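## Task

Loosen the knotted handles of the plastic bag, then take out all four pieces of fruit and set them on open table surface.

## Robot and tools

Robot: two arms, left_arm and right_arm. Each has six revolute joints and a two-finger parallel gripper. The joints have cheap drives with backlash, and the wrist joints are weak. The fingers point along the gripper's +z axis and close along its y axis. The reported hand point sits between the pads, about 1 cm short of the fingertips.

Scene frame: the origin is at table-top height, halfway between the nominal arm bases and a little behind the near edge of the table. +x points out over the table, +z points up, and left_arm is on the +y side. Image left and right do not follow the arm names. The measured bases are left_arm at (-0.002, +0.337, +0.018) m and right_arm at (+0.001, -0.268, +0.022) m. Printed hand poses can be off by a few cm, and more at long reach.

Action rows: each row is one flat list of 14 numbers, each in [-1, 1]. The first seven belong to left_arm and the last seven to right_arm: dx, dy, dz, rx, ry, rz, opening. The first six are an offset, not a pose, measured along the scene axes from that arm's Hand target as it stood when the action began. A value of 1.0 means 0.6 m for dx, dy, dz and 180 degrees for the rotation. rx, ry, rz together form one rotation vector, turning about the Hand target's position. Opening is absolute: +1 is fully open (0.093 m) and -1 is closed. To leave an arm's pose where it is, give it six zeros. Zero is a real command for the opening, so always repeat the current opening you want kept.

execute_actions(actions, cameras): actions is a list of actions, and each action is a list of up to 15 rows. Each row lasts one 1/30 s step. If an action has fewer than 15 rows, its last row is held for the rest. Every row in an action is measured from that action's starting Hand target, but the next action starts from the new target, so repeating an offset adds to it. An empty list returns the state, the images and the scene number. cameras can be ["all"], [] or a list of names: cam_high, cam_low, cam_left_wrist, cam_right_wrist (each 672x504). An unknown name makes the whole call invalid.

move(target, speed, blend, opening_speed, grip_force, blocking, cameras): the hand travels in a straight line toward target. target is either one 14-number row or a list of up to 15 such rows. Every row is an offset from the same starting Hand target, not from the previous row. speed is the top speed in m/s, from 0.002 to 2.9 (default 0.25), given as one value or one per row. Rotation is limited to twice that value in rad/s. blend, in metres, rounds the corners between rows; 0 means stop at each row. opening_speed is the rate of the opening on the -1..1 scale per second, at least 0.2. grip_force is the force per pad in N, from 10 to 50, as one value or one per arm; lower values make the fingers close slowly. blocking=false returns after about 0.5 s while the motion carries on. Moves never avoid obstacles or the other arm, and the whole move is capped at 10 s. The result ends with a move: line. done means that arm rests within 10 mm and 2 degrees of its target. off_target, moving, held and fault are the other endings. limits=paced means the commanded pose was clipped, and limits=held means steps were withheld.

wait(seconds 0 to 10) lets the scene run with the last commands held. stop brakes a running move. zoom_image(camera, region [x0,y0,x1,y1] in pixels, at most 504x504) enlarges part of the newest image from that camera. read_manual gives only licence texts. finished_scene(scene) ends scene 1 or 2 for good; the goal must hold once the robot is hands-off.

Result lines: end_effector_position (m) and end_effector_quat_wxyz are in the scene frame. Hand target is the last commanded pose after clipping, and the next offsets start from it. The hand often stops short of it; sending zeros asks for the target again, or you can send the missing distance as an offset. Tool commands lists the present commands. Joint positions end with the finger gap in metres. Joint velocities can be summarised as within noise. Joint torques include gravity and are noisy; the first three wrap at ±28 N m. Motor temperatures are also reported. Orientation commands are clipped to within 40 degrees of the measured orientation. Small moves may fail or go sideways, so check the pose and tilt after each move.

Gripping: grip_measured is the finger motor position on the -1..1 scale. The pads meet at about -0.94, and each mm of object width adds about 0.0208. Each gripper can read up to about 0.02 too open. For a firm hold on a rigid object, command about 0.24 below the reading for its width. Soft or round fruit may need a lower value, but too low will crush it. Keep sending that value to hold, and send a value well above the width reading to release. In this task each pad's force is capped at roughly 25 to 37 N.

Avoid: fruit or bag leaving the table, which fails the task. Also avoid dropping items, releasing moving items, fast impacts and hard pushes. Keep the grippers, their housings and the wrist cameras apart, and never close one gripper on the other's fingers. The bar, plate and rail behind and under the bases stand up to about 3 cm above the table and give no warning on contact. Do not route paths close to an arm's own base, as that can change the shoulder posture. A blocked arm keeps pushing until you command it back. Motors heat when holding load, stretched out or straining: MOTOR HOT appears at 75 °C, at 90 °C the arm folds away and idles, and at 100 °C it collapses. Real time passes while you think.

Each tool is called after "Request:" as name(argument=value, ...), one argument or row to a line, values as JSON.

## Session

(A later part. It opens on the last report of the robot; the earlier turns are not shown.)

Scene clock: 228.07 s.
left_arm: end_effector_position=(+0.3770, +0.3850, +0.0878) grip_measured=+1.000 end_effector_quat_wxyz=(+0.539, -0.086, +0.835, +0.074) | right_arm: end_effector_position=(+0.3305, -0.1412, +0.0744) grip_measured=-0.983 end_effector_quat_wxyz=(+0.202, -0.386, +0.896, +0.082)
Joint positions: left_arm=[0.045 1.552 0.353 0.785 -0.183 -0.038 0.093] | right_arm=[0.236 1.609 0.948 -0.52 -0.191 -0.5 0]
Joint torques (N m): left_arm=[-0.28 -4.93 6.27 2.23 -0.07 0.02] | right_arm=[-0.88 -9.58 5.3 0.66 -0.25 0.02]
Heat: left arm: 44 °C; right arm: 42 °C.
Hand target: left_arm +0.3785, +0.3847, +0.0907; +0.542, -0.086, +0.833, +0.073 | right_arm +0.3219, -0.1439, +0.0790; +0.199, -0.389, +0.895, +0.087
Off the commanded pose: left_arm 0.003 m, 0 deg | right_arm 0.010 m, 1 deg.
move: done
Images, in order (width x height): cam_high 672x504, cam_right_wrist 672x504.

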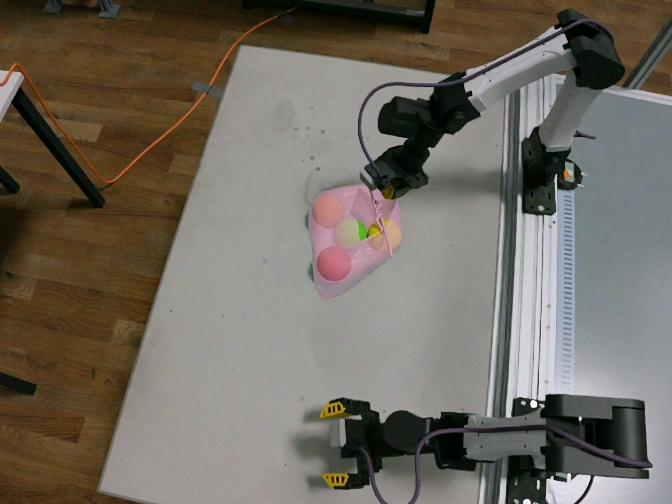

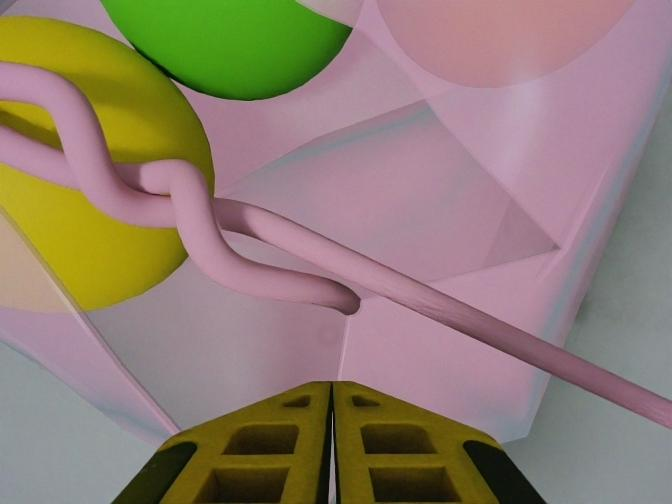

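Request:
move(
  target=[-0.0808, -0.5245, 0.1655, 0.0676, 0.1444, -0.4495, -0.3, 0, 0, 0, 0, 0, 0, -1.0],
  speed=0.25,
  cameras=["cam_left_wrist", "cam_high"],
)

Request:
zoom_image(
  camera="cam_left_wrist",
  region=[180, 0, 620, 330],
)

Scene clock: 244.63 s.
left_arm: end_effector_position=(+0.3354, +0.0739, +0.1879) grip_measured=-0.298 end_effector_quat_wxyz=(+0.294, +0.530, +0.773, -0.186) | right_arm: end_effector_position=(+0.3304, -0.1412, +0.0744) grip_measured=-0.983 end_effector_quat_wxyz=(+0.202, -0.386, +0.896, +0.082)
Joint positions: left_arm=[-0.517 1.649 1.343 -0.662 0.391 0.565 0.031] | right_arm=[0.236 1.609 0.948 -0.52 -0.191 -0.5 0]
Joint torques (N m): left_arm=[-0.83 -5.93 10.66 1.08 0.57 0.18] | right_arm=[-0.96 -9.61 5.39 0.71 -0.26 0.01]
Heat: left arm: 44 °C; right arm: 41 °C.
Hand target: left_arm +0.3301, +0.0700, +0.1902; +0.281, +0.539, +0.769, -0.196 | right_arm +0.3219, -0.1439, +0.0790; +0.199, -0.389, +0.895, +0.087
Off the commanded pose: left_arm 0.007 m, 2 deg | right_arm 0.010 m, 1 deg.
move: done
Images, in order (width x height): cam_high 672x504, cam_left_wrist 672x504.

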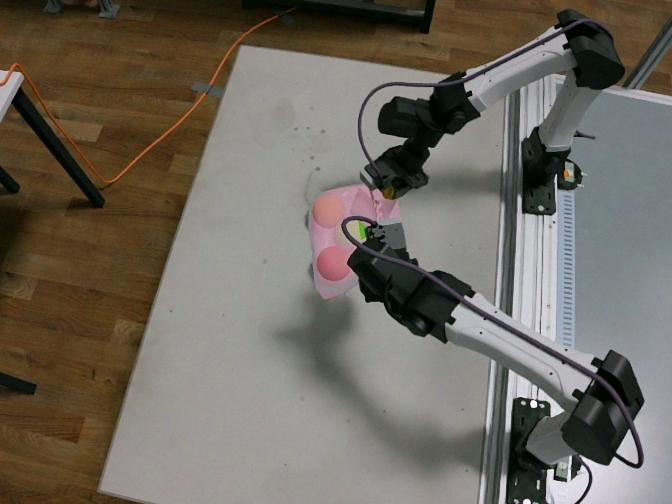

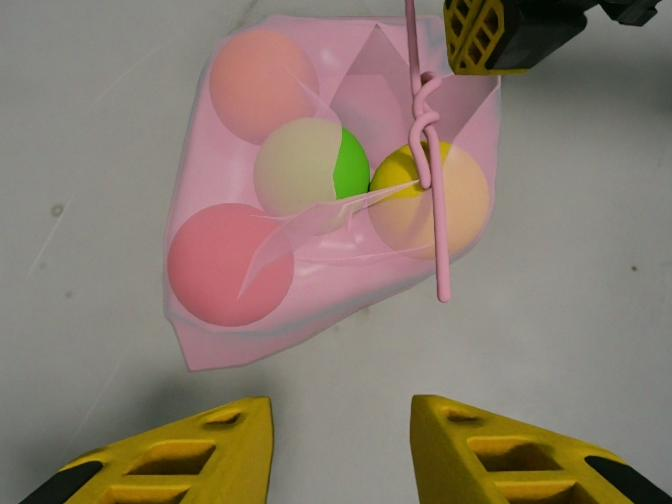

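Scaled by 1.145 from the camera's 672x504 image, which has a finer 960x720 frame.

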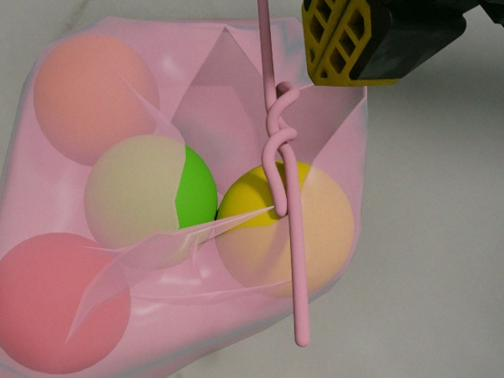

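Request:
move(
  target=[0, 0, 0, 0, 0, 0, -0.3, -0.01, -0.05, 0.0, 0.0, 0, 0, -1.0],
  speed=0.05,
  cameras=["cam_left_wrist"],
)

Request:
zoom_image(
  camera="cam_left_wrist",
  region=[180, 0, 620, 330],
)

Scene clock: 254.37 s.
left_arm: end_effector_position=(+0.3352, +0.0739, +0.1878) grip_measured=-0.298 end_effector_quat_wxyz=(+0.293, +0.530, +0.773, -0.187) | right_arm: end_effector_position=(+0.3242, -0.1728, +0.0744) grip_measured=-0.983 end_effector_quat_wxyz=(+0.200, -0.386, +0.897, +0.081)
Joint positions: left_arm=[-0.517 1.649 1.343 -0.662 0.391 0.565 0.031] | right_arm=[0.135 1.564 0.909 -0.549 -0.224 -0.597 0]
Joint torques (N m): left_arm=[-0.66 -5.91 10.65 1.12 0.56 0.17] | right_arm=[-0.79 -9.21 5.41 0.65 -0.35 0.08]
Heat: left arm: 44 °C; right arm: 41 °C.
Hand target: left_arm +0.3300, +0.0700, +0.1902; +0.281, +0.539, +0.769, -0.196 | right_arm +0.3159, -0.1739, +0.0790; +0.198, -0.389, +0.895, +0.087
Off the commanded pose: left_arm 0.007 m, 2 deg | right_arm 0.010 m, 1 deg.
move: done
Images, in order (width x height): cam_left_wrist 672x504.

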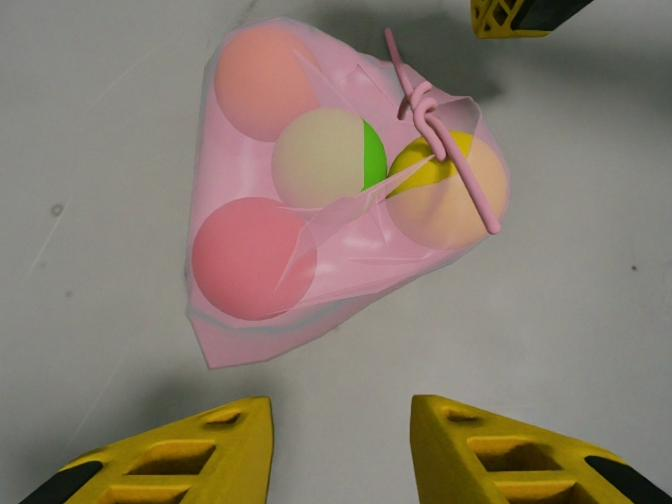

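Scaled by 1.145 from the camera's 672x504 image, which has a finer 960x720 frame.

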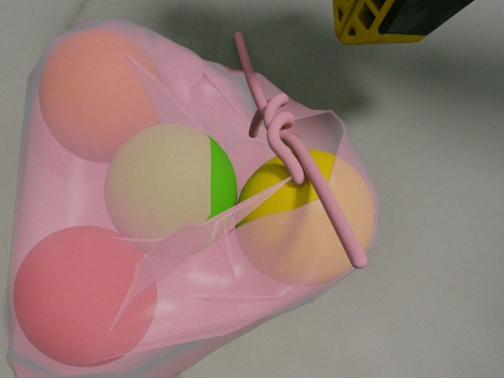

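Request:
execute_actions(
  actions=[],
)

Scene clock: 270.03 s.
left_arm: end_effector_position=(+0.3352, +0.0739, +0.1878) grip_measured=-0.298 end_effector_quat_wxyz=(+0.293, +0.530, +0.773, -0.187) | right_arm: end_effector_position=(+0.3242, -0.1728, +0.0744) grip_measured=-0.983 end_effector_quat_wxyz=(+0.200, -0.386, +0.897, +0.081)
Joint positions: left_arm=[-0.517 1.649 1.343 -0.662 0.391 0.565 0.031] | right_arm=[0.135 1.564 0.909 -0.549 -0.224 -0.598 0]
Joint velocities: within noise
Joint torques (N m): left_arm=[-0.72 -6.01 10.58 1.11 0.56 0.18] | right_arm=[-0.75 -9.13 5.34 0.69 -0.32 0.03]
Motor temperatures (°C): left_arm=[22 33 47 41 22 24 22] | right_arm=[24 41 39 29 24 26 24]
Heat: left arm: 47 °C; right arm: 41 °C.
Hand target: left_arm +0.3300, +0.0700, +0.1902; +0.281, +0.539, +0.769, -0.196 | right_arm +0.3159, -0.1739, +0.0790; +0.199, -0.389, +0.895, +0.087
Tool commands: left_gripper/opening=-0.3 right_gripper/opening=-1.0
Off the commanded pose: left_arm 0.007 m, 2 deg | right_arm 0.010 m, 1 deg.

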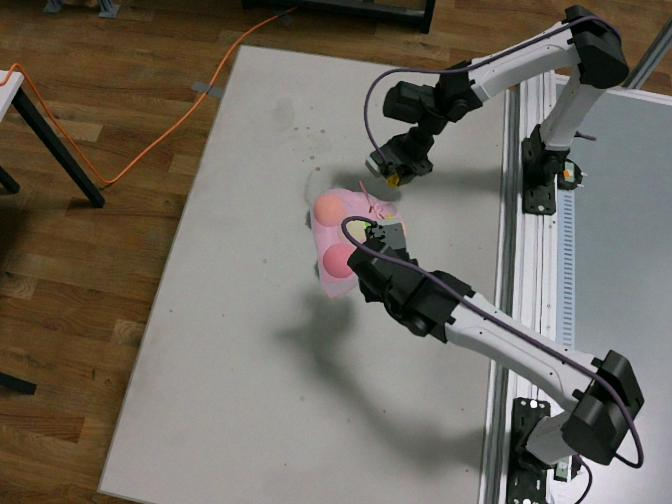

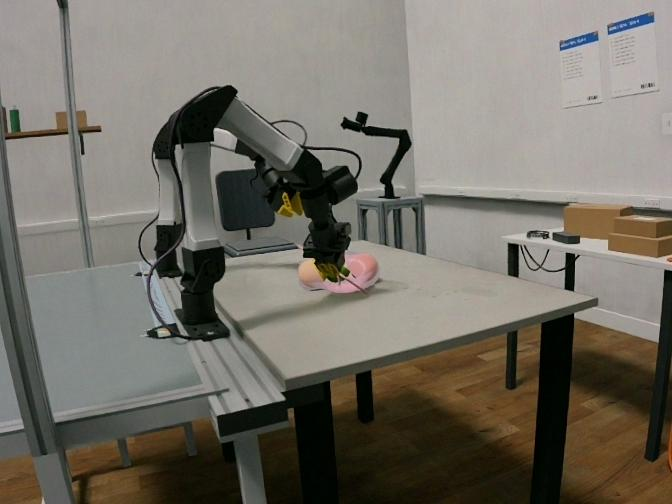

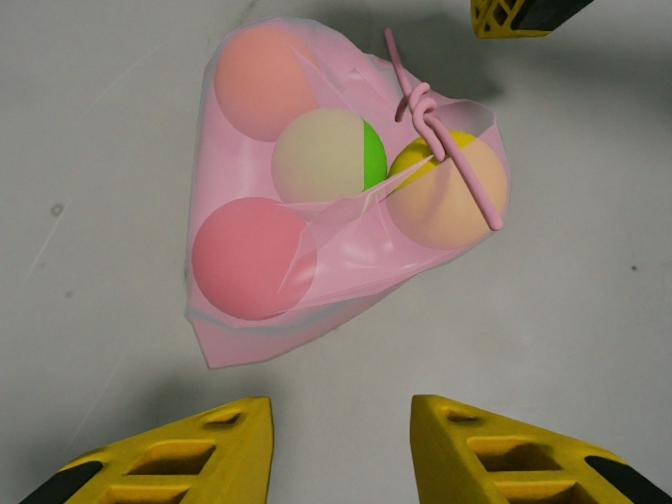

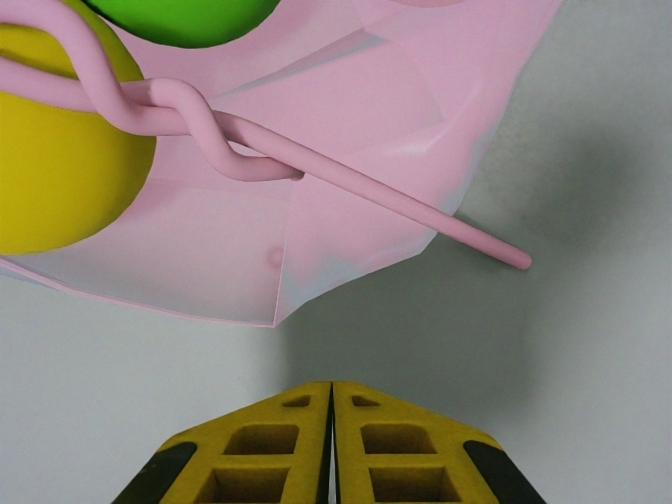

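Request:
zoom_image(
  camera="cam_right_wrist",
  region=[0, 0, 400, 300],
)

Request:
zoom_image(
  camera="cam_left_wrist",
  region=[360, 10, 540, 250],
)

Scaled by 1.260 from the camera's 672x504 image, which has a finer 960x720 frame.

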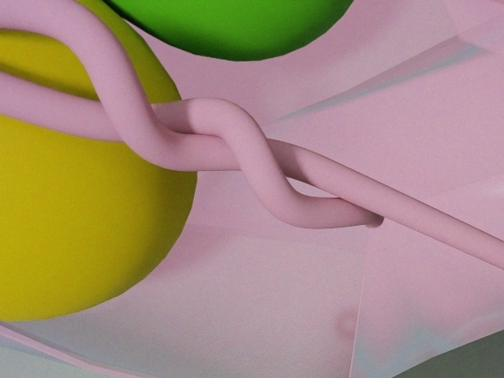

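Scaled by 2.100 from the camera's 672x504 image, which has a finer 960x720 frame.

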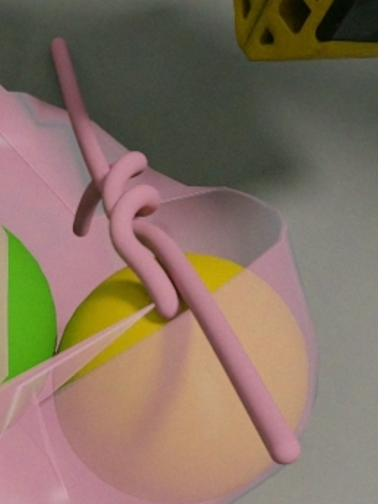

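Request:
move(
  target=[0,0,0,0,0,0,-0.3, 0.0485,-0.0018,0.135,0.0769,-0.0345,0.210,-0.5],
  speed=0.15,
  cameras=["all"],
)

Scene clock: 306.17 s.
left_arm: end_effector_position=(+0.3352, +0.0739, +0.1878) grip_measured=-0.298 end_effector_quat_wxyz=(+0.293, +0.530, +0.773, -0.187) | right_arm: end_effector_position=(+0.3413, -0.1754, +0.1569) grip_measured=-0.502 end_effector_quat_wxyz=(+0.248, -0.636, +0.696, +0.223)
Joint positions: left_arm=[-0.517 1.649 1.343 -0.662 0.391 0.565 0.031] | right_arm=[-0.066 1.769 1.412 -1.146 -0.657 -1.483 0.021]
Joint torques (N m): left_arm=[-0.75 -5.91 10.69 1.1 0.57 0.16] | right_arm=[-0.77 -6.63 8.66 0.14 -0.73 0.03]
Heat: left arm: 50 °C; right arm: 41 °C.
Hand target: left_arm +0.3300, +0.0700, +0.1902; +0.281, +0.539, +0.769, -0.196 | right_arm +0.3451, -0.1749, +0.1601; +0.252, -0.635, +0.693, +0.231
Off the commanded pose: left_arm 0.007 m, 2 deg | right_arm 0.005 m, 1 deg.
move: done

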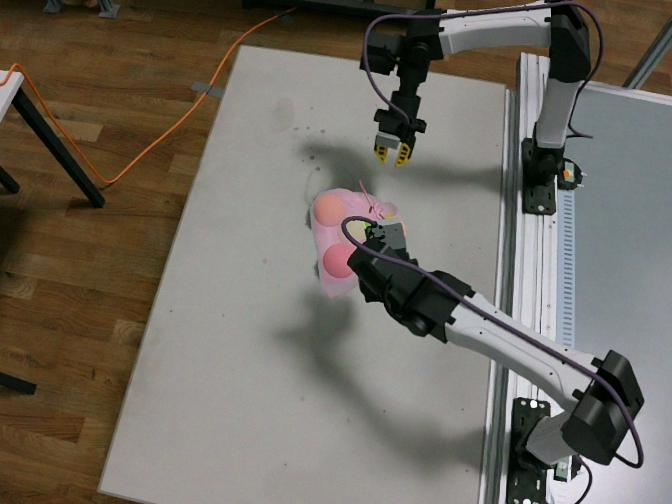

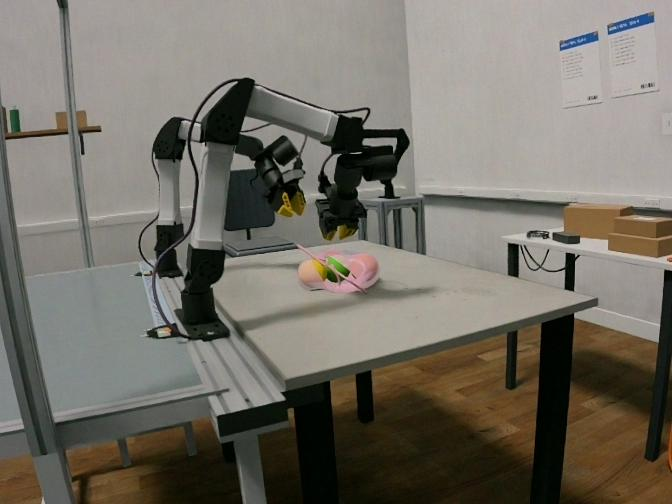

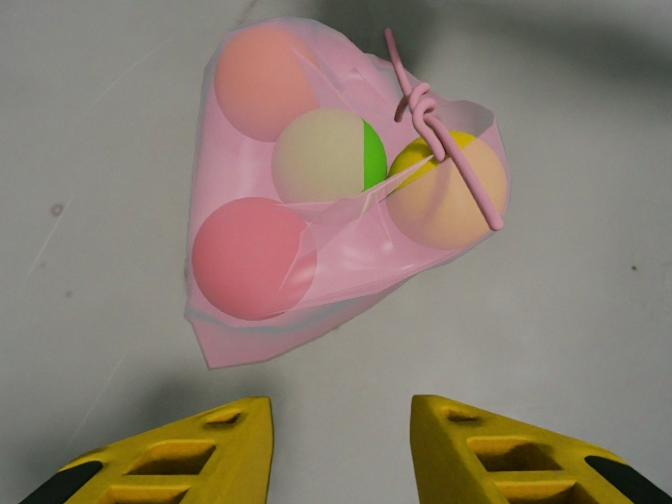

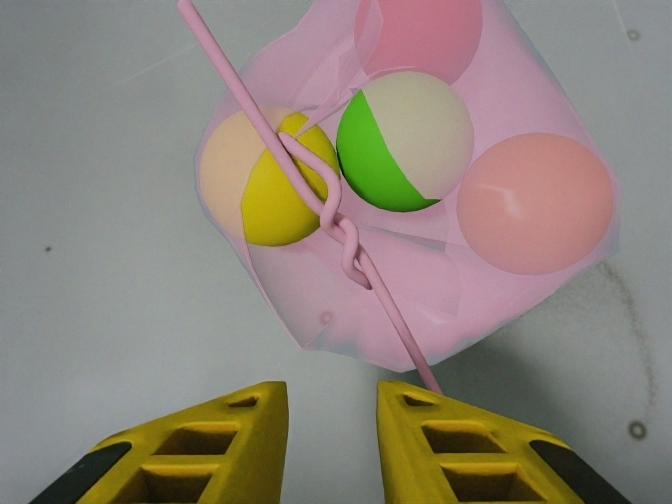

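Request:
zoom_image(
  camera="cam_right_wrist",
  region=[200, 80, 480, 400],
)

Scaled by 1.575 from the camera's 672x504 image, which has a finer 960x720 frame.

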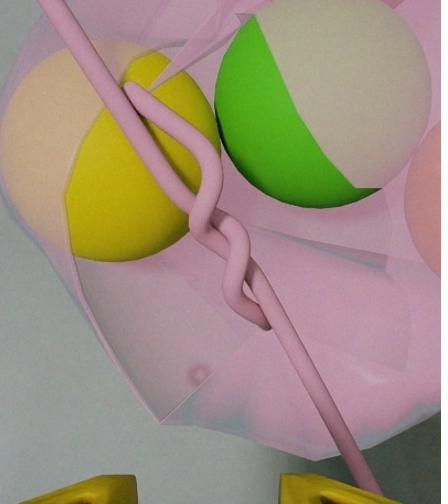

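Request:
move(
  target=[0,0,0,0,0,0,-0.3, 0.035,0.039,-0.0815,0,0,0.0833,-0.4],
  speed=0.12,
  cameras=["cam_right_wrist", "cam_left_wrist"],
)

Scene clock: 336.13 s.
left_arm: end_effector_position=(+0.3352, +0.0739, +0.1878) grip_measured=-0.298 end_effector_quat_wxyz=(+0.293, +0.530, +0.773, -0.187) | right_arm: end_effector_position=(+0.3635, -0.1564, +0.1105) grip_measured=-0.402 end_effector_quat_wxyz=(-0.218, +0.716, -0.612, -0.256)
Joint positions: left_arm=[-0.517 1.649 1.343 -0.662 0.391 0.565 0.031] | right_arm=[-0.016 2.034 1.578 -1.212 -0.659 -1.734 0.026]
Joint torques (N m): left_arm=[-0.65 -5.9 10.52 1.13 0.54 0.16] | right_arm=[0.66 -8.32 8.18 -0.11 -0.61 -0.01]
Heat: left arm: 51 °C; right arm: 42 °C.
Hand target: left_arm +0.3300, +0.0700, +0.1902; +0.281, +0.539, +0.769, -0.196 | right_arm +0.3661, -0.1516, +0.1111; -0.219, +0.720, -0.604, -0.261
Off the commanded pose: left_arm 0.007 m, 2 deg | right_arm 0.006 m, 1 deg.
move: done
Images, in order (width x height): cam_left_wrist 672x504, cam_right_wrist 672x504.

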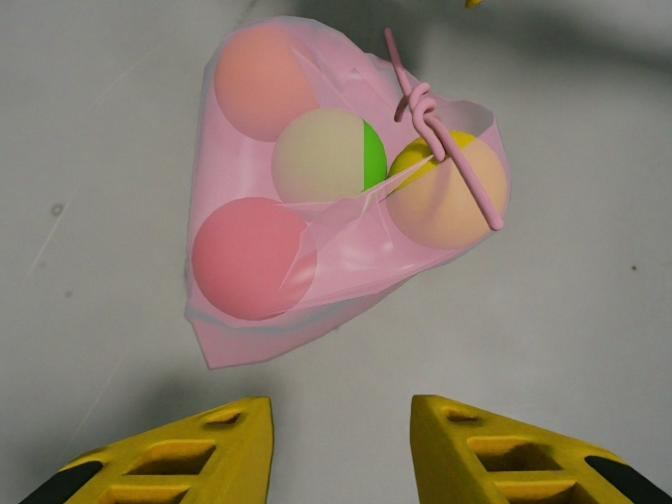

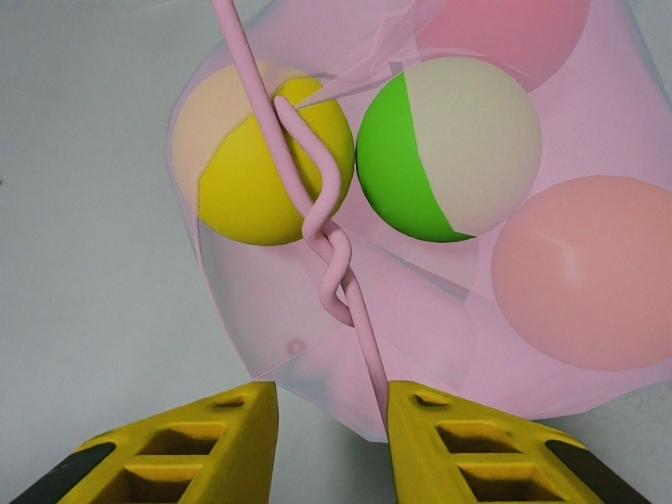

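Request:
move(
  target=[0,0,0,0,0,0,-0.3, -0.0267,-0.1167,-0.0083,0.1961,0.0086,-0.0811,-0.3],
  speed=0.15,
  cameras=["cam_right_wrist"],
)

Scene clock: 397.97 s.
left_arm: end_effector_position=(+0.3352, +0.0739, +0.1878) grip_measured=-0.298 end_effector_quat_wxyz=(+0.293, +0.530, +0.773, -0.187) | right_arm: end_effector_position=(+0.3516, -0.2221, +0.1099) grip_measured=-0.302 end_effector_quat_wxyz=(+0.441, -0.535, +0.611, +0.382)
Joint positions: left_arm=[-0.517 1.649 1.343 -0.662 0.391 0.565 0.031] | right_arm=[-0.367 2.127 1.368 -1.282 -1.185 -2.089 0.031]
Joint torques (N m): left_arm=[-0.76 -5.87 10.55 1.1 0.58 0.18] | right_arm=[-0.76 -8.44 3.79 -0.51 -0.84 0.02]
Motor temperatures (°C): left_arm=[22 33 52 36 22 24 22] | right_arm=[24 43 42 26 25 26 24]
Heat: left arm: 52 °C; right arm: 43 °C.
Hand target: left_arm +0.3300, +0.0700, +0.1902; +0.281, +0.539, +0.769, -0.196 | right_arm +0.3500, -0.2216, +0.1061; +0.450, -0.535, +0.585, +0.412
Off the commanded pose: left_arm 0.007 m, 2 deg | right_arm 0.004 m, 5 deg.
joint sent to its limit (right arm) — joint 6 (wrist roll), lower limit. The joint targets are off in orientation, not in position.
move: off_target (right_arm)
Images, in order (width x height): cam_right_wrist 672x504.

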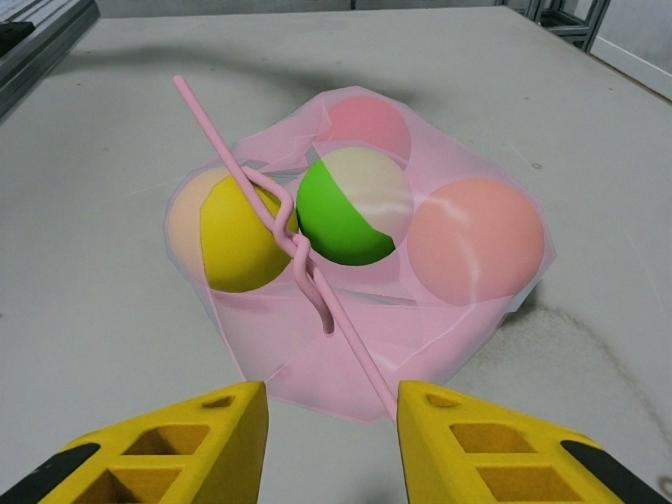

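Request:
move(
  target=[0,0,0,0,0,0,-0.3, -0.0443,0.115,-0.063,-0.1062,0.0386,-0.1638,-0.3],
  speed=0.12,
  cameras=["cam_right_wrist", "cam_left_wrist"],
)

Scene clock: 428.07 s.
left_arm: end_effector_position=(+0.3352, +0.0739, +0.1878) grip_measured=-0.298 end_effector_quat_wxyz=(+0.293, +0.530, +0.773, -0.187) | right_arm: end_effector_position=(+0.3203, -0.1532, +0.0611) grip_measured=-0.302 end_effector_quat_wxyz=(+0.394, -0.408, +0.792, +0.227)
Joint positions: left_arm=[-0.517 1.649 1.343 -0.662 0.391 0.565 0.031] | right_arm=[-0.032 1.574 0.55 0.1 -0.726 -0.696 0.031]
Joint torques (N m): left_arm=[-0.73 -5.93 10.62 1.1 0.54 0.16] | right_arm=[0.36 -8.2 4.66 1.49 -0.27 0.21]
Heat: left arm: 53 °C; right arm: 44 °C.
Hand target: left_arm +0.3300, +0.0700, +0.1902; +0.281, +0.539, +0.769, -0.196 | right_arm +0.3234, -0.1527, +0.0683; +0.410, -0.410, +0.786, +0.214
Off the commanded pose: left_arm 0.007 m, 2 deg | right_arm 0.008 m, 2 deg.
move: done
Images, in order (width x height): cam_left_wrist 672x504, cam_right_wrist 672x504.

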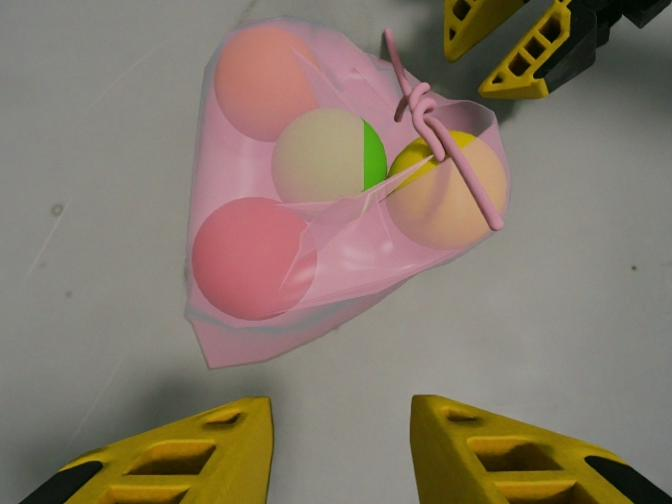

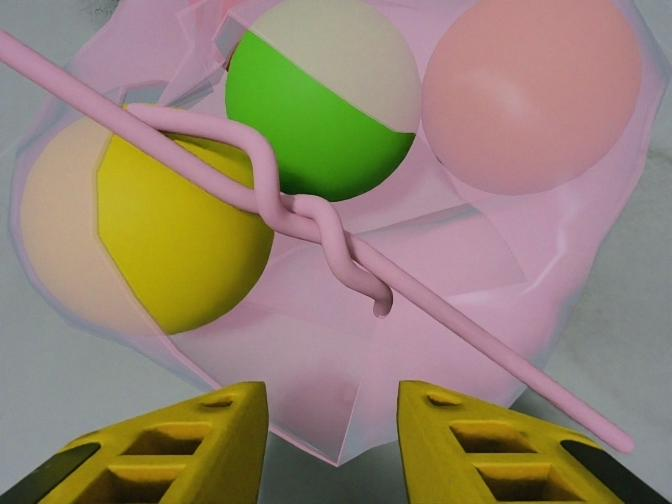

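Request:
move(
  target=[0,0,0,0,0,0,-0.3, 0.05,0.055,-0.033,0,0,0,-0.3],
  speed=0.1,
  cameras=["cam_right_wrist", "cam_left_wrist"],
)

Scene clock: 442.10 s.
left_arm: end_effector_position=(+0.3352, +0.0739, +0.1878) grip_measured=-0.298 end_effector_quat_wxyz=(+0.293, +0.530, +0.773, -0.187) | right_arm: end_effector_position=(+0.3407, -0.1226, +0.0437) grip_measured=-0.302 end_effector_quat_wxyz=(+0.394, -0.409, +0.792, +0.223)
Joint positions: left_arm=[-0.517 1.649 1.343 -0.662 0.391 0.565 0.031] | right_arm=[0.084 1.718 0.586 0.284 -0.646 -0.584 0.031]
Joint torques (N m): left_arm=[-0.65 -5.94 10.58 1.11 0.57 0.19] | right_arm=[0.46 -5.34 7.36 1.65 -0.25 0.24]
Heat: left arm: 53 °C; right arm: 43 °C.
Hand target: left_arm +0.3300, +0.0700, +0.1902; +0.281, +0.539, +0.769, -0.196 | right_arm +0.3534, -0.1196, +0.0485; +0.409, -0.410, +0.786, +0.214
Off the commanded pose: left_arm 0.007 m, 2 deg | right_arm 0.014 m, 2 deg.
move: off_target (right_arm)
Images, in order (width x height): cam_left_wrist 672x504, cam_right_wrist 672x504.

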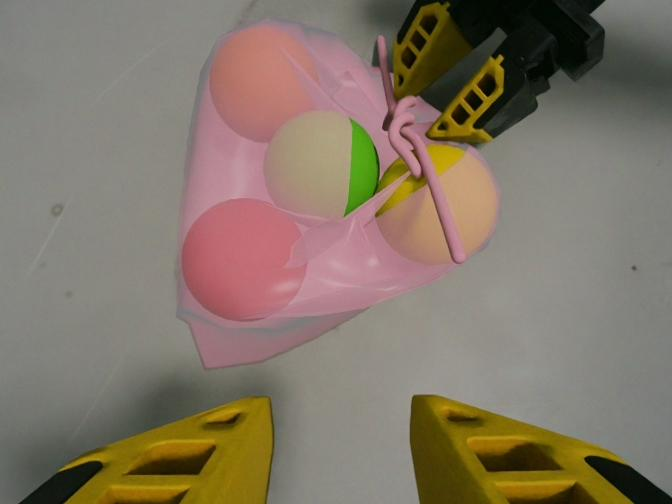

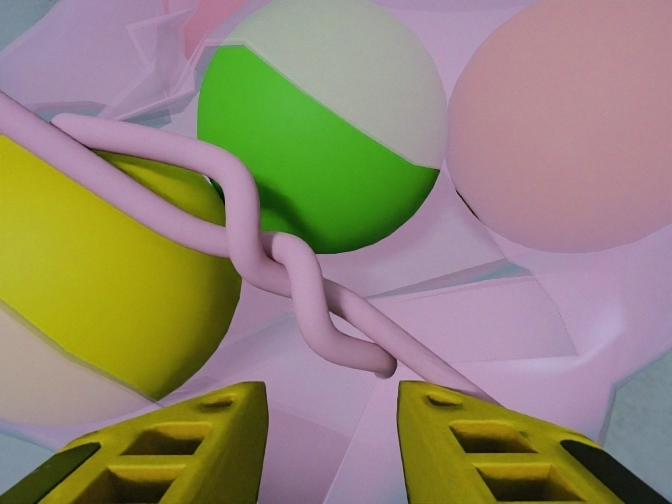

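Request:
move(
  target=[0,0,0,0,0,0,-0.3, 0.030,0.018,-0.024,0,0,0,-0.3],
  speed=0.08,
  cameras=["cam_right_wrist", "cam_left_wrist"],
)

Scene clock: 451.60 s.
left_arm: end_effector_position=(+0.3352, +0.0739, +0.1878) grip_measured=-0.298 end_effector_quat_wxyz=(+0.293, +0.530, +0.773, -0.187) | right_arm: end_effector_position=(+0.3604, -0.1121, +0.0317) grip_measured=-0.302 end_effector_quat_wxyz=(+0.397, -0.410, +0.790, +0.223)
Joint positions: left_arm=[-0.517 1.649 1.343 -0.662 0.391 0.565 0.031] | right_arm=[0.11 1.832 0.649 0.356 -0.63 -0.561 0.031]
Joint torques (N m): left_arm=[-0.75 -6 10.56 1.11 0.56 0.15] | right_arm=[0.68 -5.94 7.2 1.65 -0.19 0.25]
Heat: left arm: 54 °C; right arm: 42 °C.
Hand target: left_arm +0.3300, +0.0700, +0.1902; +0.281, +0.539, +0.769, -0.196 | right_arm +0.3714, -0.1088, +0.0342; +0.410, -0.410, +0.786, +0.214
Off the commanded pose: left_arm 0.007 m, 2 deg | right_arm 0.012 m, 2 deg.
move: off_target (right_arm)
Images, in order (width x height): cam_left_wrist 672x504, cam_right_wrist 672x504.

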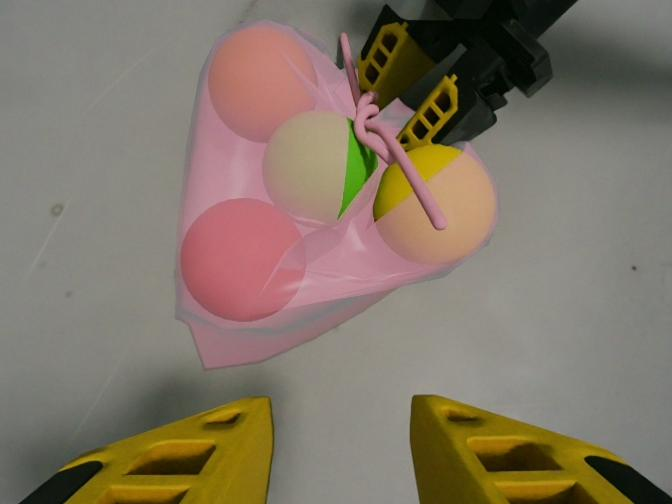

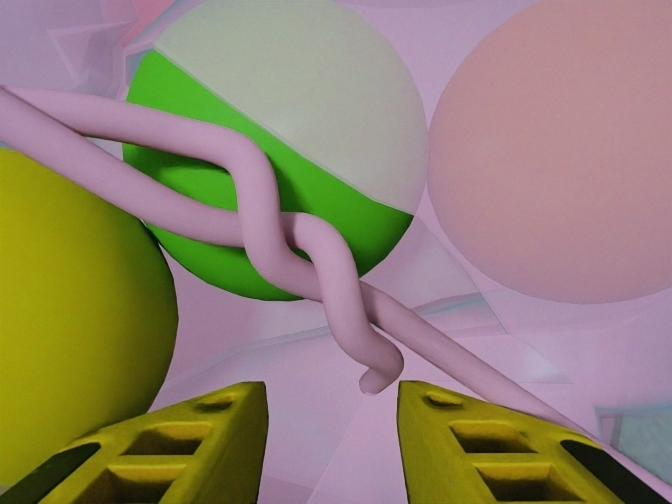

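Request:
zoom_image(
  camera="cam_right_wrist",
  region=[220, 180, 480, 504],
)

Request:
zoom_image(
  camera="cam_left_wrist",
  region=[300, 20, 500, 260],
)

Scaled by 1.556 from the camera's 672x504 image, which has a finer 960x720 frame.

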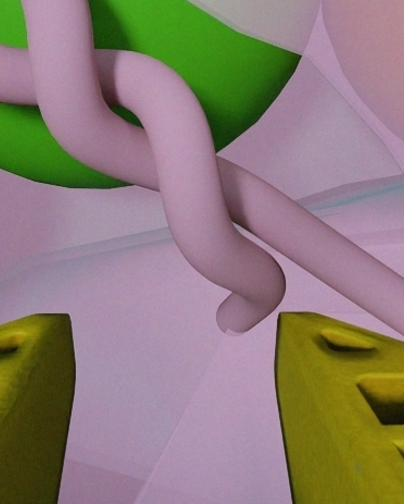

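Scaled by 2.100 from the camera's 672x504 image, which has a finer 960x720 frame.

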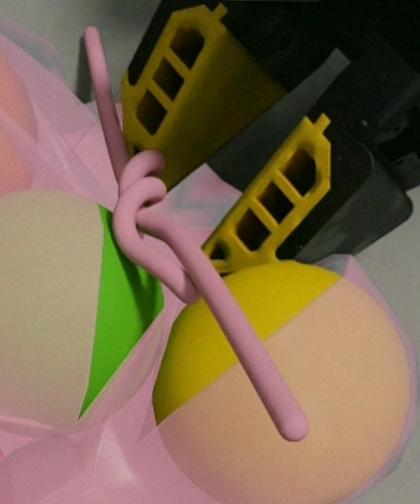

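Request:
move(
  target=[0,0,0,0,0,0,-0.3, 0.012,0.013,0.020,0,0,0,-0.3],
  speed=0.06,
  cameras=["cam_right_wrist"],
)

Scene clock: 467.53 s.
left_arm: end_effector_position=(+0.3352, +0.0739, +0.1878) grip_measured=-0.298 end_effector_quat_wxyz=(+0.293, +0.530, +0.773, -0.187) | right_arm: end_effector_position=(+0.3739, -0.1039, +0.0435) grip_measured=-0.302 end_effector_quat_wxyz=(+0.411, -0.412, +0.784, +0.216)
Joint positions: left_arm=[-0.517 1.649 1.343 -0.662 0.391 0.565 0.031] | right_arm=[0.133 1.832 0.693 0.356 -0.611 -0.541 0.031]
Joint torques (N m): left_arm=[-0.81 -5.9 10.63 1.12 0.55 0.16] | right_arm=[0.65 -7.66 7.54 1.27 -0.2 0.22]
Heat: left arm: 54 °C; right arm: 41 °C.
Hand target: left_arm +0.3300, +0.0700, +0.1902; +0.281, +0.539, +0.769, -0.196 | right_arm +0.3787, -0.1010, +0.0462; +0.410, -0.410, +0.786, +0.214
Off the commanded pose: left_arm 0.007 m, 2 deg | right_arm 0.006 m, 0 deg.
move: done
Images, in order (width x height): cam_right_wrist 672x504.

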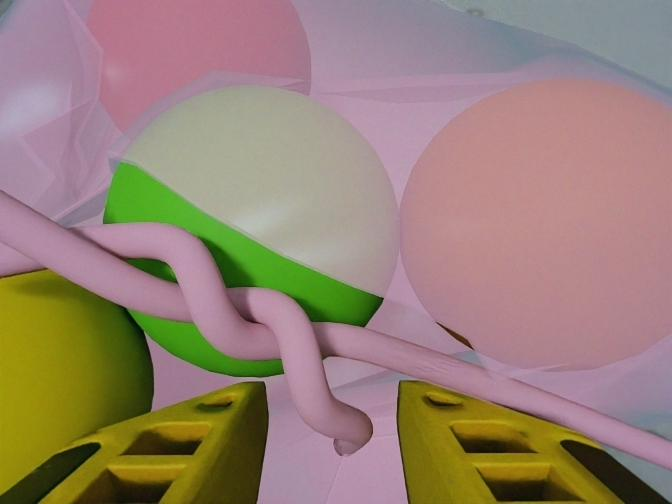

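Request:
move(
  target=[0,0,0,0,0,0,-0.3, 0,0,0,0,0,0,-1],
  speed=0.06,
  opening_speed=0.6,
  grip_force=50,
  cameras=["cam_right_wrist", "cam_left_wrist"],
)

Scene clock: 472.43 s.
left_arm: end_effector_position=(+0.3352, +0.0739, +0.1878) grip_measured=-0.298 end_effector_quat_wxyz=(+0.293, +0.530, +0.773, -0.187) | right_arm: end_effector_position=(+0.3740, -0.1040, +0.0435) grip_measured=-0.899 end_effector_quat_wxyz=(+0.411, -0.412, +0.784, +0.216)
Joint positions: left_arm=[-0.517 1.649 1.343 -0.662 0.391 0.565 0.031] | right_arm=[0.133 1.832 0.693 0.356 -0.61 -0.54 0.002]
Joint torques (N m): left_arm=[-0.76 -5.93 10.59 1.1 0.55 0.16] | right_arm=[0.61 -7.8 7.47 1.26 -0.17 0.21]
Heat: left arm: 54 °C; right arm: 41 °C.
Hand target: left_arm +0.3300, +0.0700, +0.1902; +0.281, +0.539, +0.769, -0.196 | right_arm +0.3787, -0.1010, +0.0462; +0.410, -0.410, +0.786, +0.214
Off the commanded pose: left_arm 0.007 m, 2 deg | right_arm 0.006 m, 0 deg.
move: done
Images, in order (width x height): cam_left_wrist 672x504, cam_right_wrist 672x504.

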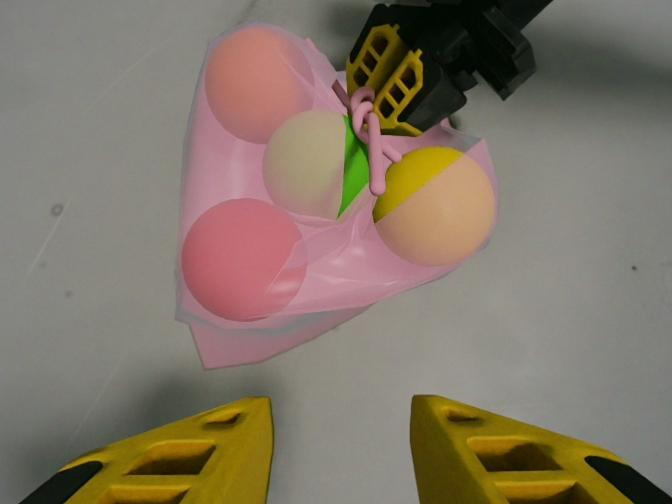

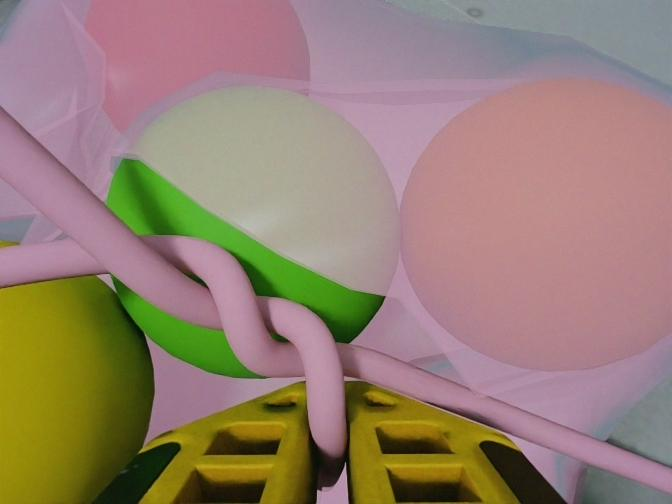

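Request:
move(
  target=[0,0,0,0,0,0,-0.3, 0,-0.1167,0.05,0,0,0,-1],
  speed=0.06,
  cameras=["cam_right_wrist", "cam_left_wrist", "cam_high"],
)

Scene clock: 479.37 s.
left_arm: end_effector_position=(+0.3352, +0.0739, +0.1878) grip_measured=-0.298 end_effector_quat_wxyz=(+0.293, +0.530, +0.773, -0.187) | right_arm: end_effector_position=(+0.3730, -0.1702, +0.0582) grip_measured=-0.899 end_effector_quat_wxyz=(+0.395, -0.404, +0.796, +0.217)
Joint positions: left_arm=[-0.517 1.649 1.343 -0.662 0.391 0.565 0.031] | right_arm=[-0.083 1.755 0.754 0.052 -0.734 -0.741 0.002]
Joint torques (N m): left_arm=[-0.8 -5.91 10.59 1.12 0.56 0.19] | right_arm=[-0.68 -10.39 7.88 0.86 -0.63 0.05]
Heat: left arm: 54 °C; right arm: 41 °C.
Hand target: left_arm +0.3300, +0.0700, +0.1902; +0.281, +0.539, +0.769, -0.196 | right_arm +0.3786, -0.1710, +0.0762; +0.410, -0.410, +0.786, +0.214
Off the commanded pose: left_arm 0.007 m, 2 deg | right_arm 0.019 m, 2 deg.
move: off_target (right_arm)
Images, in order (width x height): cam_high 672x504, cam_left_wrist 672x504, cam_right_wrist 672x504.

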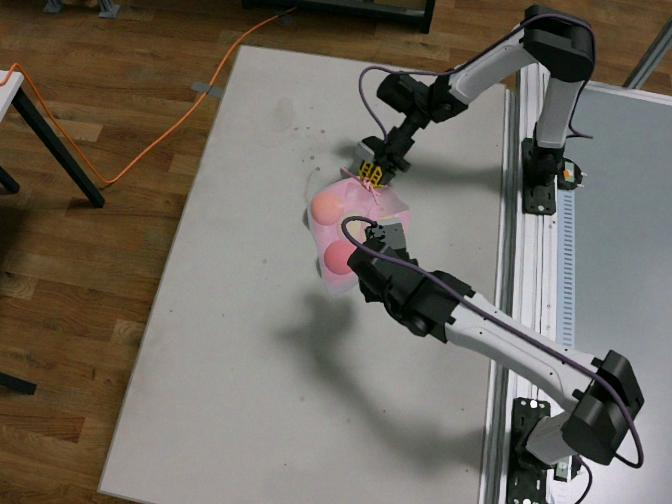

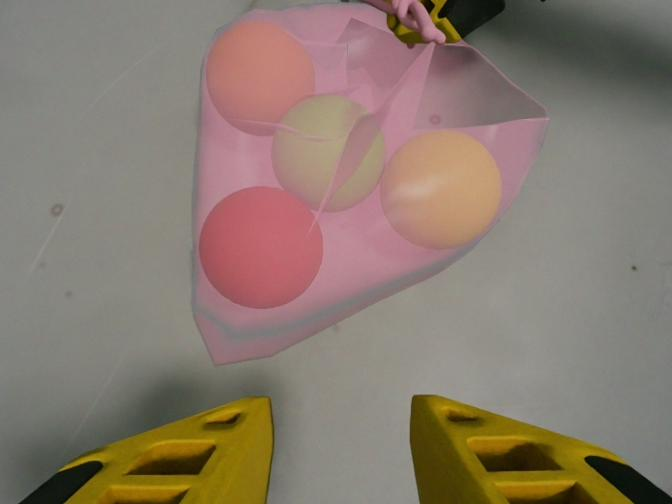

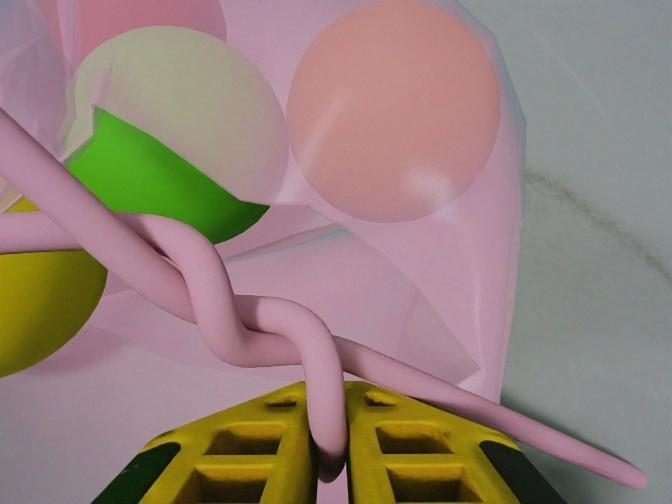

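Request:
move(
  target=[0,0,0,0,0,0,-0.3, 0,-0.085,0.02,0,0,0,-1],
  speed=0.05,
  cameras=["cam_right_wrist", "cam_left_wrist", "cam_high"],
)

Scene clock: 490.83 s.
left_arm: end_effector_position=(+0.3352, +0.0739, +0.1878) grip_measured=-0.298 end_effector_quat_wxyz=(+0.293, +0.530, +0.773, -0.187) | right_arm: end_effector_position=(+0.3735, -0.2204, +0.0704) grip_measured=-0.899 end_effector_quat_wxyz=(+0.395, -0.403, +0.796, +0.219)
Joint positions: left_arm=[-0.517 1.649 1.343 -0.662 0.391 0.565 0.031] | right_arm=[-0.25 1.755 0.852 -0.19 -0.825 -0.942 0.002]
Joint torques (N m): left_arm=[-0.64 -5.96 10.67 1.11 0.57 0.16] | right_arm=[-0.75 -10.26 8.21 0.69 -0.71 0.04]
Heat: left arm: 54 °C; right arm: 42 °C.
Hand target: left_arm +0.3300, +0.0700, +0.1902; +0.281, +0.539, +0.769, -0.196 | right_arm +0.3786, -0.2220, +0.0882; +0.410, -0.410, +0.786, +0.214
Off the commanded pose: left_arm 0.007 m, 2 deg | right_arm 0.019 m, 2 deg.
move: off_target (right_arm)
Images, in order (width x height): cam_high 672x504, cam_left_wrist 672x504, cam_right_wrist 672x504.

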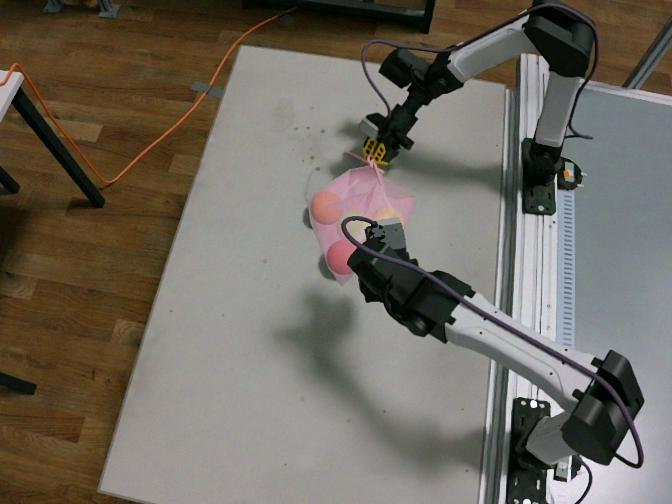

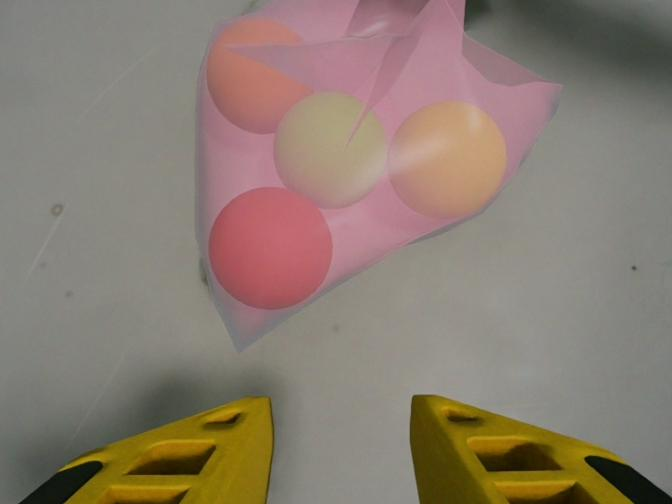

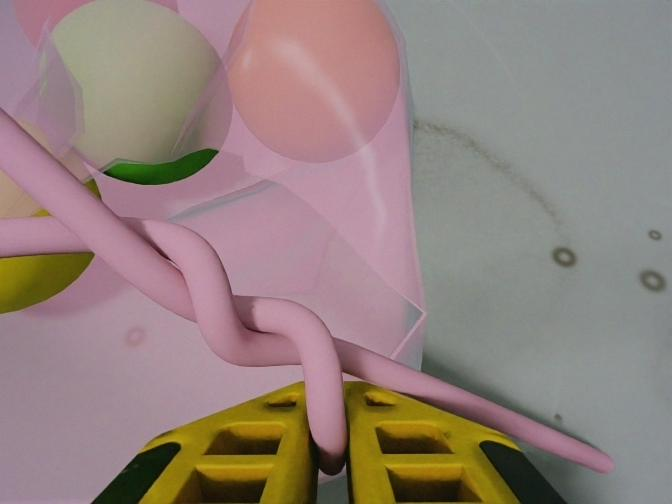

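Request:
move(
  target=[0,0,0,0,0,0,-0.3, 0,-0.085,0,0,0,0,-1],
  speed=0.05,
  cameras=["cam_right_wrist", "cam_left_wrist", "cam_high"],
)

Scene clock: 510.63 s.
left_arm: end_effector_position=(+0.3352, +0.0739, +0.1878) grip_measured=-0.298 end_effector_quat_wxyz=(+0.293, +0.530, +0.773, -0.187) | right_arm: end_effector_position=(+0.3757, -0.2722, +0.0862) grip_measured=-0.899 end_effector_quat_wxyz=(+0.408, -0.410, +0.789, +0.206)
Joint positions: left_arm=[-0.517 1.649 1.343 -0.662 0.391 0.565 0.031] | right_arm=[-0.409 1.78 0.975 -0.413 -0.889 -1.164 0.002]
Joint torques (N m): left_arm=[-0.72 -5.9 10.63 1.11 0.56 0.17] | right_arm=[-0.55 -6.28 8.2 0.56 -0.79 0.07]
Motor temperatures (°C): left_arm=[22 32 55 34 22 24 22] | right_arm=[24 43 40 28 26 26 25]
Heat: left arm: 55 °C; right arm: 43 °C.
Hand target: left_arm +0.3300, +0.0700, +0.1902; +0.281, +0.539, +0.769, -0.196 | right_arm +0.3786, -0.2730, +0.0881; +0.409, -0.410, +0.786, +0.214
Off the commanded pose: left_arm 0.007 m, 2 deg | right_arm 0.004 m, 1 deg.
move: done
Images, in order (width x height): cam_high 672x504, cam_left_wrist 672x504, cam_right_wrist 672x504.

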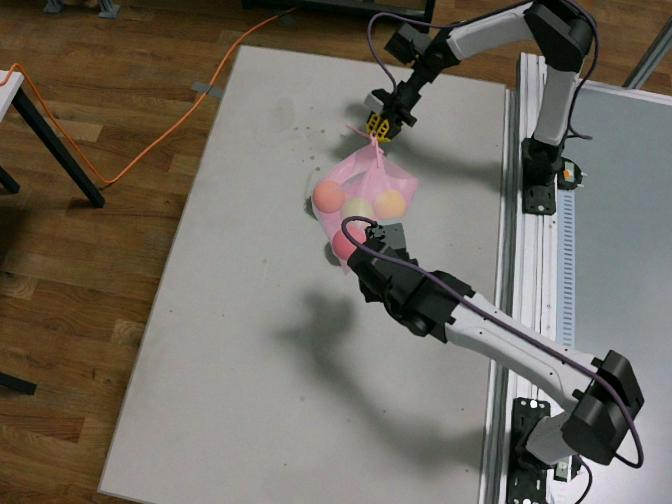

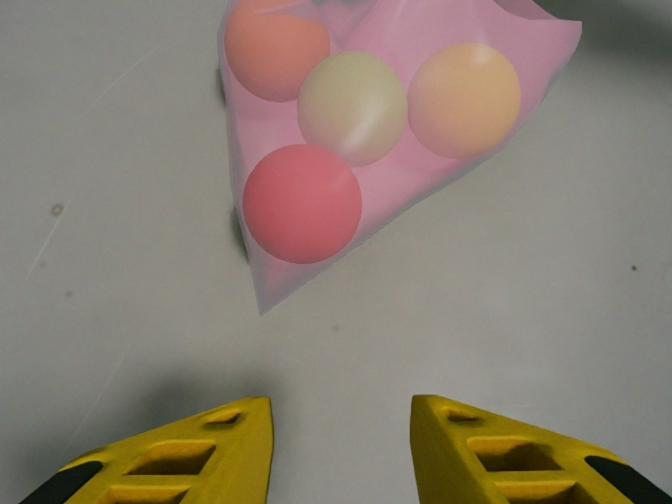

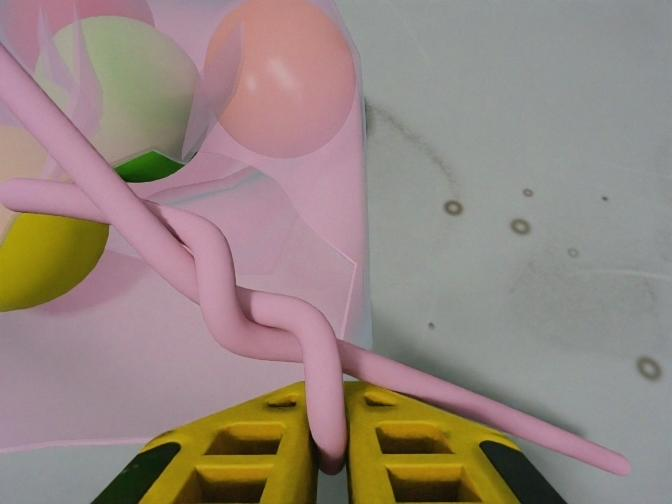

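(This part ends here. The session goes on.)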